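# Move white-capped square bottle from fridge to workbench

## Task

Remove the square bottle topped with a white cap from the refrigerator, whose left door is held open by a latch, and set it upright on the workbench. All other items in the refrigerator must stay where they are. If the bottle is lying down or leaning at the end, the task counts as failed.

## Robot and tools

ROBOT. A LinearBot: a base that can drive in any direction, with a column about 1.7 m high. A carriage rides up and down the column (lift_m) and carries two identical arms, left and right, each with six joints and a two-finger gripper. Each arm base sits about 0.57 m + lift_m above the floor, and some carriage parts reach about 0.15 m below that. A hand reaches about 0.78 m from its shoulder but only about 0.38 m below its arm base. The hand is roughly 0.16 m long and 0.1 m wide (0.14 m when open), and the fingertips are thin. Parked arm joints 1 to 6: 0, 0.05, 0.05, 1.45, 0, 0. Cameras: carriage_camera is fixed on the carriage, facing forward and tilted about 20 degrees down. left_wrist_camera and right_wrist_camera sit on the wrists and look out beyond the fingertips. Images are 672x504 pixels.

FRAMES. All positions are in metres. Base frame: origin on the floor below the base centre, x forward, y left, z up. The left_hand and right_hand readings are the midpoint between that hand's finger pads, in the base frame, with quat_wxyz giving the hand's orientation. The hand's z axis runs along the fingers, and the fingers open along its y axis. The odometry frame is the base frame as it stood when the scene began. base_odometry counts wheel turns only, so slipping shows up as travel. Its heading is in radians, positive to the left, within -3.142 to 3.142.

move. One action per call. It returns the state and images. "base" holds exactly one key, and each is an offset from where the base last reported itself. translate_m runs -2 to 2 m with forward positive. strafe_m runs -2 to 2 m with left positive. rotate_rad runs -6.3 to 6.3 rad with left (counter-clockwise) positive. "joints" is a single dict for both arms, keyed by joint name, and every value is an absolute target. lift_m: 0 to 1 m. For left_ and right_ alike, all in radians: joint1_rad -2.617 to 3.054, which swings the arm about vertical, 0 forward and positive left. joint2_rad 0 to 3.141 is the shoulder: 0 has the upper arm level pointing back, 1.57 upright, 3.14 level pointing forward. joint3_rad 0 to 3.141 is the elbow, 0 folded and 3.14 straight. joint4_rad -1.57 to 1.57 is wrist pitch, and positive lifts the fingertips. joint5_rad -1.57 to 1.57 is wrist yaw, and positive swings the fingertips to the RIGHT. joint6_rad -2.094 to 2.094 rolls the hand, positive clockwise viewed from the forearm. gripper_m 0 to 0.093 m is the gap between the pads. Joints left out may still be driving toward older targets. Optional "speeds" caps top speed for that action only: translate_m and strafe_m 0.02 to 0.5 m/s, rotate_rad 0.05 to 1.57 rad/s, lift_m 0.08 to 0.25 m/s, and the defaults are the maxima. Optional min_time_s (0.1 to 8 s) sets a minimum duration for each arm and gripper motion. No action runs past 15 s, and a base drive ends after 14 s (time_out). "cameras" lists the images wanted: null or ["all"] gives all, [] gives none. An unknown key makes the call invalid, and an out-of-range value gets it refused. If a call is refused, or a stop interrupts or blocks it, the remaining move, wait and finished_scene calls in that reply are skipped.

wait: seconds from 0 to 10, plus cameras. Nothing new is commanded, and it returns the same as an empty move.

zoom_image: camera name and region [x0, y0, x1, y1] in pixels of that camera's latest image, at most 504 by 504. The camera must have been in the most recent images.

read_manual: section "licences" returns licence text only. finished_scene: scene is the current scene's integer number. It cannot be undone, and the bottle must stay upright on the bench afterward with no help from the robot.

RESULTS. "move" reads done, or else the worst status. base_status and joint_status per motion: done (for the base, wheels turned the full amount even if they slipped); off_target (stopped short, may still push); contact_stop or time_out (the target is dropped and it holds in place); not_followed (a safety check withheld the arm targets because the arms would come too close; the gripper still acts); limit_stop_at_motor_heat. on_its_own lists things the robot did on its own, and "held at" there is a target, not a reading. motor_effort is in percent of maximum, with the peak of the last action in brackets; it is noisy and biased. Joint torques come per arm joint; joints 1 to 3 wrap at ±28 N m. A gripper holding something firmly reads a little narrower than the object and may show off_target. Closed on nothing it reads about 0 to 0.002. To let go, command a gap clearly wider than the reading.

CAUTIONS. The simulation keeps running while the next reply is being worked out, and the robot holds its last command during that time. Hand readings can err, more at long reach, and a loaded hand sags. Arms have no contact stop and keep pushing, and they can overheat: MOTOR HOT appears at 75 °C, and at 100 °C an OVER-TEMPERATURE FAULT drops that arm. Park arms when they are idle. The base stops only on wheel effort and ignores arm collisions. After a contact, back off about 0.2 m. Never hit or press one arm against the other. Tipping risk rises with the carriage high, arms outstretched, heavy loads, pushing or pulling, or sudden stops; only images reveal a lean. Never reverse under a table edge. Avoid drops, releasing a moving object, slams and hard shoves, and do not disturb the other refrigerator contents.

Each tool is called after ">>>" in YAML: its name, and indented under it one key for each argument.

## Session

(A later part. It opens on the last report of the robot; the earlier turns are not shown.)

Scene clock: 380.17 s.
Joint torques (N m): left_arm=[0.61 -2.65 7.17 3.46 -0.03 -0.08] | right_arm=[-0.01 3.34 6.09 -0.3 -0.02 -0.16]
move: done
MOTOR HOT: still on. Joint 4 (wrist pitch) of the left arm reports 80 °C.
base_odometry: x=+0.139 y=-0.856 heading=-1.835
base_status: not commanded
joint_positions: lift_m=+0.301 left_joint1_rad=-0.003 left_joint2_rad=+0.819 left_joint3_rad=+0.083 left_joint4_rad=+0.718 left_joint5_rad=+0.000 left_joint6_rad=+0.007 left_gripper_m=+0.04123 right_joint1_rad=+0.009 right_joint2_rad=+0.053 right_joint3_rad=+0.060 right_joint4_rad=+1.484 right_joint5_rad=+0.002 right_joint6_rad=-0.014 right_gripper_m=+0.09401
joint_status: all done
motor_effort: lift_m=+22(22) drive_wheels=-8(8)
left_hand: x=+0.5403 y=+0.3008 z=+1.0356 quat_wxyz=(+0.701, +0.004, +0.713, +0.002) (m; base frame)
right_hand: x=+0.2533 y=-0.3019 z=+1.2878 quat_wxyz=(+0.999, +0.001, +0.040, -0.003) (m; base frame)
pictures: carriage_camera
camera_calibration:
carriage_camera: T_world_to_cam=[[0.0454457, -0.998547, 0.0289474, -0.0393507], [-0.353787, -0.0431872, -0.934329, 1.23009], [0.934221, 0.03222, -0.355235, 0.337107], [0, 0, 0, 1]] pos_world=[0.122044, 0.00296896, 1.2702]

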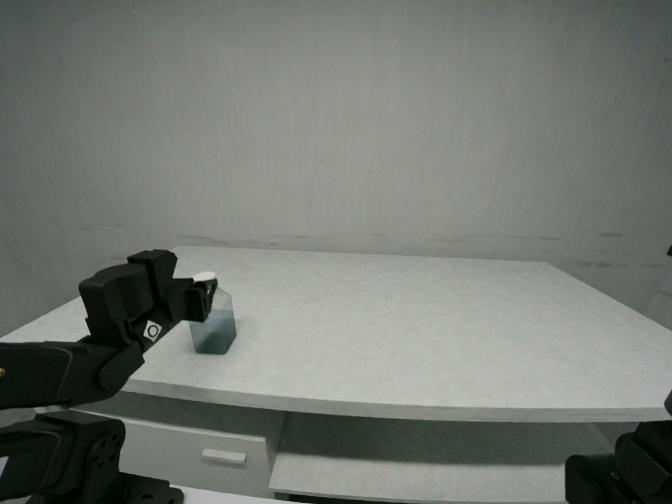

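>>> move:
  joints: {"lift_m": 0.296}
  speeds: {"lift_m": 0.08}
  cameras: ["carriage_camera"]

>>> zoom_image:
  camera: "carriage_camera"
  region: [150, 250, 300, 390]

Scene clock: 386.90 s.
Joint torques (N m): left_arm=[0.61 -2.76 7.19 3.34 -0.04 -0.07] | right_arm=[0.01 3.34 6.04 -0.31 -0.02 -0.15]
move: done
MOTOR HOT: still on. Joint 4 (wrist pitch) of the left arm reports 80 °C.
base_odometry: x=+0.139 y=-0.856 heading=-1.835
base_status: not commanded
joint_positions: lift_m=+0.296 left_joint1_rad=-0.003 left_joint2_rad=+0.819 left_joint3_rad=+0.083 left_joint4_rad=+0.725 left_joint5_rad=+0.000 left_joint6_rad=+0.007 left_gripper_m=+0.04123 right_joint1_rad=+0.009 right_joint2_rad=+0.053 right_joint3_rad=+0.060 right_joint4_rad=+1.485 right_joint5_rad=+0.002 right_joint6_rad=-0.014 right_gripper_m=+0.09401
joint_status: all done
motor_effort: lift_m=+22(23) drive_wheels=-5(8)
left_hand: x=+0.5403 y=+0.3008 z=+1.0325 quat_wxyz=(+0.703, +0.004, +0.711, +0.002) (m; base frame)
right_hand: x=+0.2532 y=-0.3019 z=+1.2829 quat_wxyz=(+0.999, +0.001, +0.040, -0.003) (m; base frame)
pictures: carriage_camera
camera_calibration:
carriage_camera: T_world_to_cam=[[0.0454457, -0.998547, 0.0289474, -0.0392069], [-0.353787, -0.0431872, -0.934329, 1.22545], [0.934221, 0.03222, -0.355235, 0.335343], [0, 0, 0, 1]] pos_world=[0.122044, 0.00296896, 1.26523]

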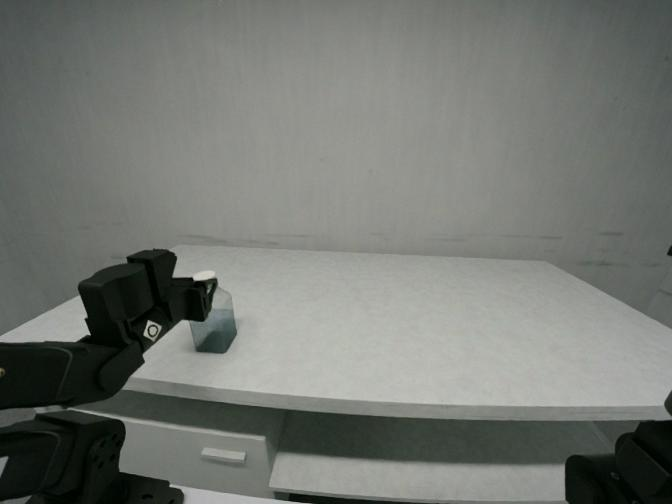

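Scaled by 3.360 from the camera's 672x504 image, which has a finer 960x720 frame.

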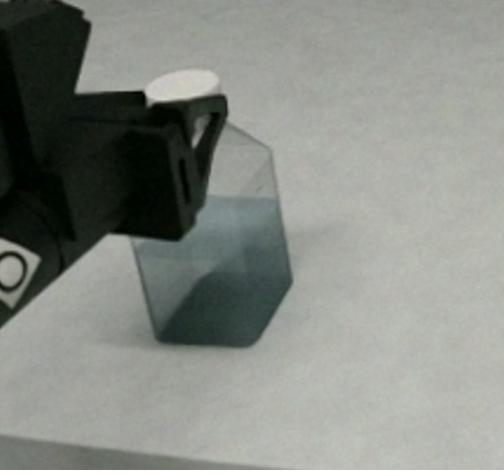

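>>> move:
  joints: {"lift_m": 0.2915, "left_joint4_rad": 0.75}
  speeds: {"lift_m": 0.08}
  min_time_s: 0.5
  cameras: ["carriage_camera", "left_wrist_camera"]

>>> zoom_image:
  camera: "carriage_camera"
  region: [150, 250, 300, 390]

Scene clock: 401.77 s.
Joint torques (N m): left_arm=[0.58 -2.25 7.31 2.48 -0.04 -0.08] | right_arm=[0.01 3.34 6.05 -0.31 -0.02 -0.15]
move: done
MOTOR HOT: still on. Joint 4 (wrist pitch) of the left arm reports 74 °C.
base_odometry: x=+0.139 y=-0.856 heading=-1.835
base_status: not commanded
joint_positions: lift_m=+0.292 left_joint1_rad=-0.003 left_joint2_rad=+0.815 left_joint3_rad=+0.083 left_joint4_rad=+0.731 left_joint5_rad=+0.000 left_joint6_rad=+0.007 left_gripper_m=+0.04123 right_joint1_rad=+0.009 right_joint2_rad=+0.053 right_joint3_rad=+0.060 right_joint4_rad=+1.485 right_joint5_rad=+0.002 right_joint6_rad=-0.014 right_gripper_m=+0.09401
joint_status: all done
motor_effort: lift_m=+21(22) drive_wheels=+4(8)
left_hand: x=+0.5400 y=+0.3008 z=+1.0304 quat_wxyz=(+0.707, +0.004, +0.708, +0.002) (m; base frame)
right_hand: x=+0.2531 y=-0.3019 z=+1.2784 quat_wxyz=(+0.999, +0.001, +0.039, -0.003) (m; base frame)
pictures: carriage_camera, left_wrist_camera
camera_calibration:
carriage_camera: T_world_to_cam=[[0.0454457, -0.998547, 0.0289474, -0.039077], [-0.353787, -0.0431872, -0.934329, 1.22126], [0.934221, 0.03222, -0.355235, 0.333749], [0, 0, 0, 1]] pos_world=[0.122044, 0.00296896, 1.26074]
left_wrist_camera: T_world_to_cam=[[0.0024149, -0.999691, 0.0247207, 0.272691], [-0.607859, -0.0210968, -0.793765, 1.15188], [0.794041, -0.0131098, -0.607723, 0.324628], [0, 0, 0, 1]] pos_world=[0.441757, 0.301164, 1.10487]

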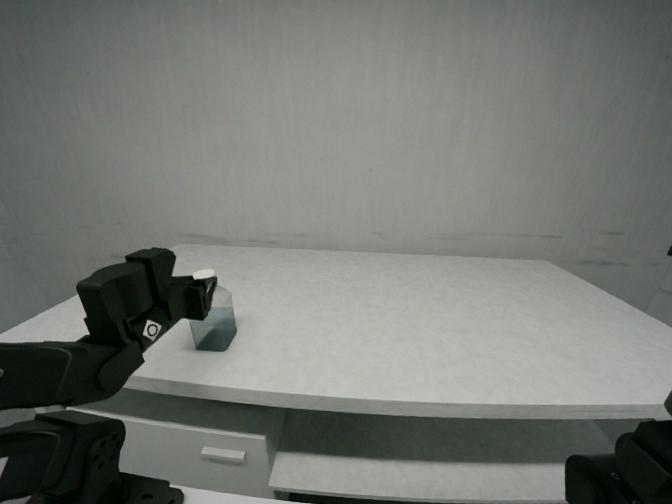

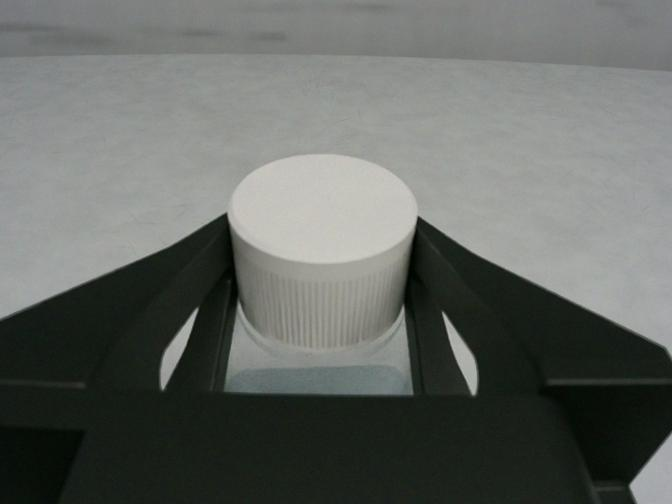

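Scaled by 3.360 from the camera's 672x504 image, which has a finer 960x720 frame.

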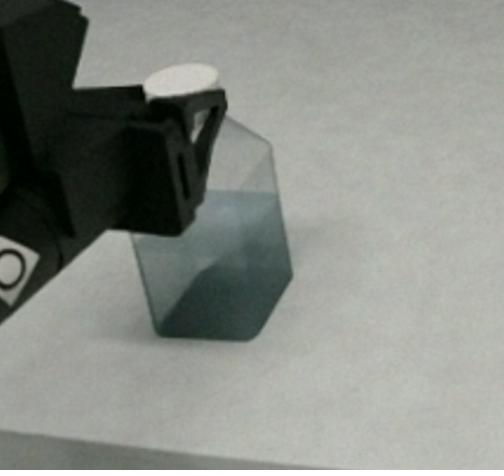

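>>> move:
  joints: {"lift_m": 0.2895}
  speeds: {"lift_m": 0.08}
  cameras: []

>>> move:
  joints: {"left_gripper_m": 0.065}
  min_time_s: 1.5
  cameras: ["left_wrist_camera", "carriage_camera"]

Scene clock: 414.67 s.
Joint torques (N m): left_arm=[0.59 -1.73 7.3 2.49 -0.03 -0.09] | right_arm=[0.01 3.32 6.04 -0.3 -0.02 -0.16]
move: done
MOTOR HOT: cleared for the motors of the left arm.
base_odometry: x=+0.139 y=-0.856 heading=-1.835
base_status: not commanded
joint_positions: lift_m=+0.290 left_joint1_rad=-0.003 left_joint2_rad=+0.809 left_joint3_rad=+0.083 left_joint4_rad=+0.731 left_joint5_rad=+0.000 left_joint6_rad=+0.007 left_gripper_m=+0.04123 right_joint1_rad=+0.009 right_joint2_rad=+0.053 right_joint3_rad=+0.060 right_joint4_rad=+1.485 right_joint5_rad=+0.002 right_joint6_rad=-0.014 right_gripper_m=+0.09401
joint_status: all done
motor_effort: lift_m=+21(22) drive_wheels=-4(8)
left_hand: x=+0.5396 y=+0.3008 z=+1.0302 quat_wxyz=(+0.709, +0.004, +0.705, +0.002) (m; base frame)
right_hand: x=+0.2531 y=-0.3019 z=+1.2765 quat_wxyz=(+0.999, +0.001, +0.039, -0.003) (m; base frame)
pictures: none
No camera images: "cameras" was empty.

Scene clock: 416.47 s.
Joint torques (N m): left_arm=[0.61 -1.73 7.24 2.39 -0.04 -0.07] | right_arm=[0.02 3.33 6.02 -0.31 -0.02 -0.16]
move: done
base_odometry: x=+0.139 y=-0.856 heading=-1.835
base_status: not commanded
joint_positions: lift_m=+0.290 left_joint1_rad=-0.003 left_joint2_rad=+0.809 left_joint3_rad=+0.083 left_joint4_rad=+0.739 left_joint5_rad=+0.000 left_joint6_rad=+0.007 left_gripper_m=+0.06488 right_joint1_rad=+0.009 right_joint2_rad=+0.053 right_joint3_rad=+0.060 right_joint4_rad=+1.485 right_joint5_rad=+0.002 right_joint6_rad=-0.014 right_gripper_m=+0.09401
joint_status: all done
motor_effort: lift_m=+21(21) drive_wheels=+3(8)
left_hand: x=+0.5396 y=+0.3008 z=+1.0321 quat_wxyz=(+0.711, +0.004, +0.703, +0.001) (m; base frame)
right_hand: x=+0.2531 y=-0.3019 z=+1.2765 quat_wxyz=(+0.999, +0.001, +0.039, -0.003) (m; base frame)
pictures: carriage_camera, left_wrist_camera
camera_calibration:
carriage_camera: T_world_to_cam=[[0.0454457, -0.998547, 0.0289474, -0.039022], [-0.353787, -0.0431872, -0.934329, 1.21948], [0.934221, 0.03222, -0.355235, 0.333073], [0, 0, 0, 1]] pos_world=[0.122044, 0.00296896, 1.25884]
left_wrist_camera: T_world_to_cam=[[0.00169358, -0.999691, 0.0247879, 0.272906], [-0.596909, -0.0208982, -0.802036, 1.15554], [0.802307, -0.0134378, -0.596761, 0.310338], [0, 0, 0, 1]] pos_world=[0.440306, 0.30114, 1.10522]

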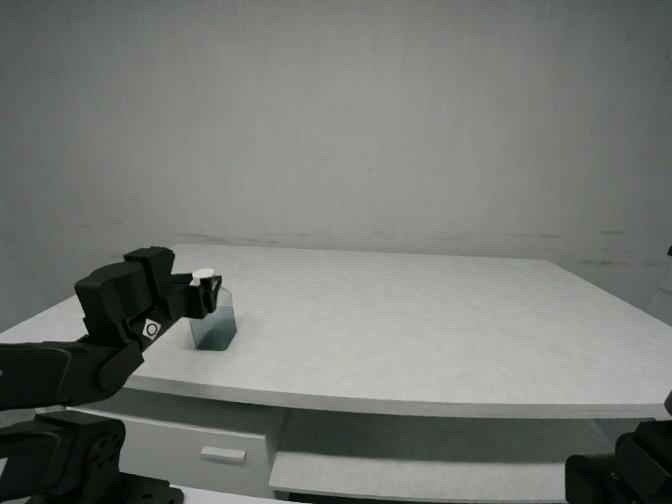

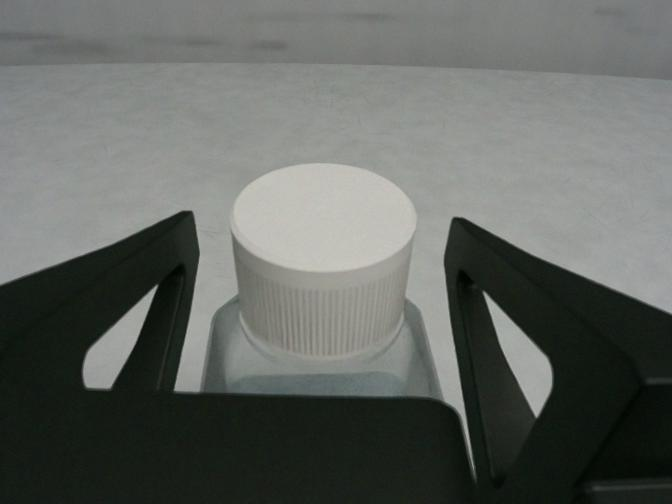

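>>> move:
  base: {"translate_m": -0.3}
  speeds: {"translate_m": 0.12}
  cameras: ["left_wrist_camera", "carriage_camera"]

>>> move:
  joints: {"left_joint1_rad": 0, "left_joint2_rad": 0.05, "left_joint3_rad": 0.05, "left_joint4_rad": 1.45, "left_joint5_rad": 0, "left_joint6_rad": 0}
  min_time_s: 2
  cameras: ["carriage_camera"]

Scene clock: 427.90 s.
Joint torques (N m): left_arm=[0.57 -1.4 7.32 2.37 -0.04 -0.07] | right_arm=[0.01 3.34 6.05 -0.3 -0.02 -0.16]
move: done
base_odometry: x=+0.217 y=-0.566 heading=-1.835
base_status: done
joint_positions: lift_m=+0.290 left_joint1_rad=-0.003 left_joint2_rad=+0.805 left_joint3_rad=+0.083 left_joint4_rad=+0.741 left_joint5_rad=+0.000 left_joint6_rad=+0.007 left_gripper_m=+0.06489 right_joint1_rad=+0.009 right_joint2_rad=+0.053 right_joint3_rad=+0.060 right_joint4_rad=+1.484 right_joint5_rad=+0.002 right_joint6_rad=-0.014 right_gripper_m=+0.09401
joint_status: not commanded
motor_effort: lift_m=+21(21) drive_wheels=-4(14)
left_hand: x=+0.5393 y=+0.3008 z=+1.0338 quat_wxyz=(+0.714, +0.004, +0.701, +0.001) (m; base frame)
right_hand: x=+0.2533 y=-0.3019 z=+1.2765 quat_wxyz=(+0.999, +0.001, +0.040, -0.003) (m; base frame)
pictures: carriage_camera, left_wrist_camera
camera_calibration:
carriage_camera: T_world_to_cam=[[0.0454457, -0.998547, 0.0289474, -0.039022], [-0.353787, -0.0431872, -0.934329, 1.21948], [0.934221, 0.03222, -0.355235, 0.333073], [0, 0, 0, 1]] pos_world=[0.122044, 0.00296896, 1.25884]
left_wrist_camera: T_world_to_cam=[[0.0015422, -0.999691, 0.0248161, 0.272918], [-0.592003, -0.0209129, -0.805664, 1.1578], [0.805934, -0.0134487, -0.591852, 0.304543], [0, 0, 0, 1]] pos_world=[0.439558, 0.301143, 1.10627]

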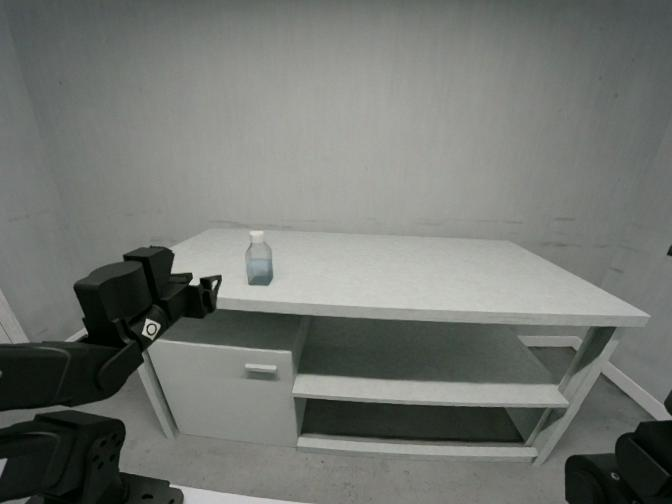

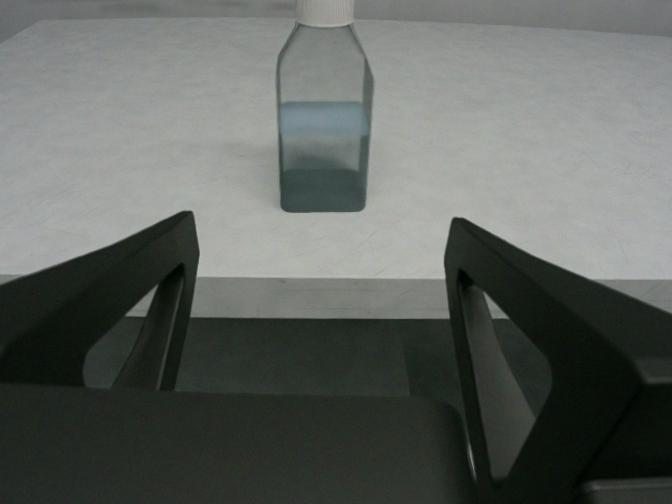

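Scene clock: 430.20 s.
Joint torques (N m): left_arm=[0.59 3.12 3.79 0.06 -0.03 -0.08] | right_arm=[0.02 3.34 6.05 -0.3 -0.02 -0.16]
move: done
base_odometry: x=+0.217 y=-0.566 heading=-1.835
base_status: not commanded
joint_positions: lift_m=+0.290 left_joint1_rad=-0.003 left_joint2_rad=+0.057 left_joint3_rad=+0.061 left_joint4_rad=+1.439 left_joint5_rad=+0.000 left_joint6_rad=+0.007 left_gripper_m=+0.06489 right_joint1_rad=+0.009 right_joint2_rad=+0.053 right_joint3_rad=+0.060 right_joint4_rad=+1.484 right_joint5_rad=+0.002 right_joint6_rad=-0.014 right_gripper_m=+0.09401
joint_status: all done
motor_effort: lift_m=+21(21) drive_wheels=+4(9)
left_hand: x=+0.2655 y=+0.3016 z=+1.2757 quat_wxyz=(+0.998, +0.000, +0.064, +0.002) (m; base frame)
right_hand: x=+0.2533 y=-0.3019 z=+1.2765 quat_wxyz=(+0.999, +0.001, +0.040, -0.003) (m; base frame)
pictures: carriage_camera
camera_calibration:
carriage_camera: T_world_to_cam=[[0.0454457, -0.998547, 0.0289474, -0.039022], [-0.353787, -0.0431872, -0.934329, 1.21948], [0.934221, 0.03222, -0.355235, 0.333073], [0, 0, 0, 1]] pos_world=[0.122044, 0.00296896, 1.25884]

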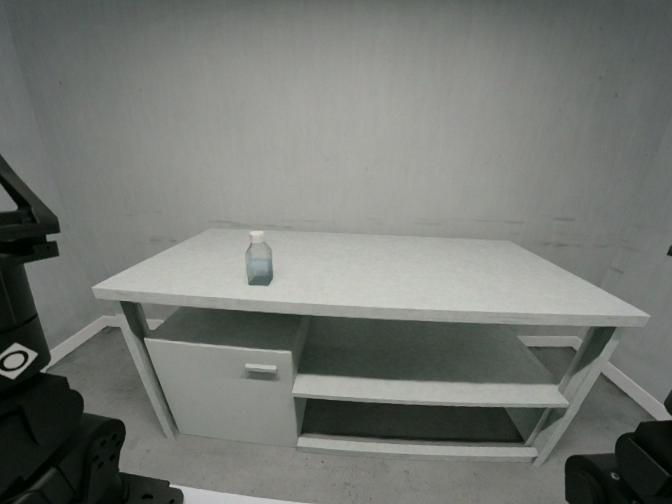

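The bottle stands upright on the bench and the hand is clear of it.

>>> finished_scene:
  scene: 2

The scene is finished: the task was done.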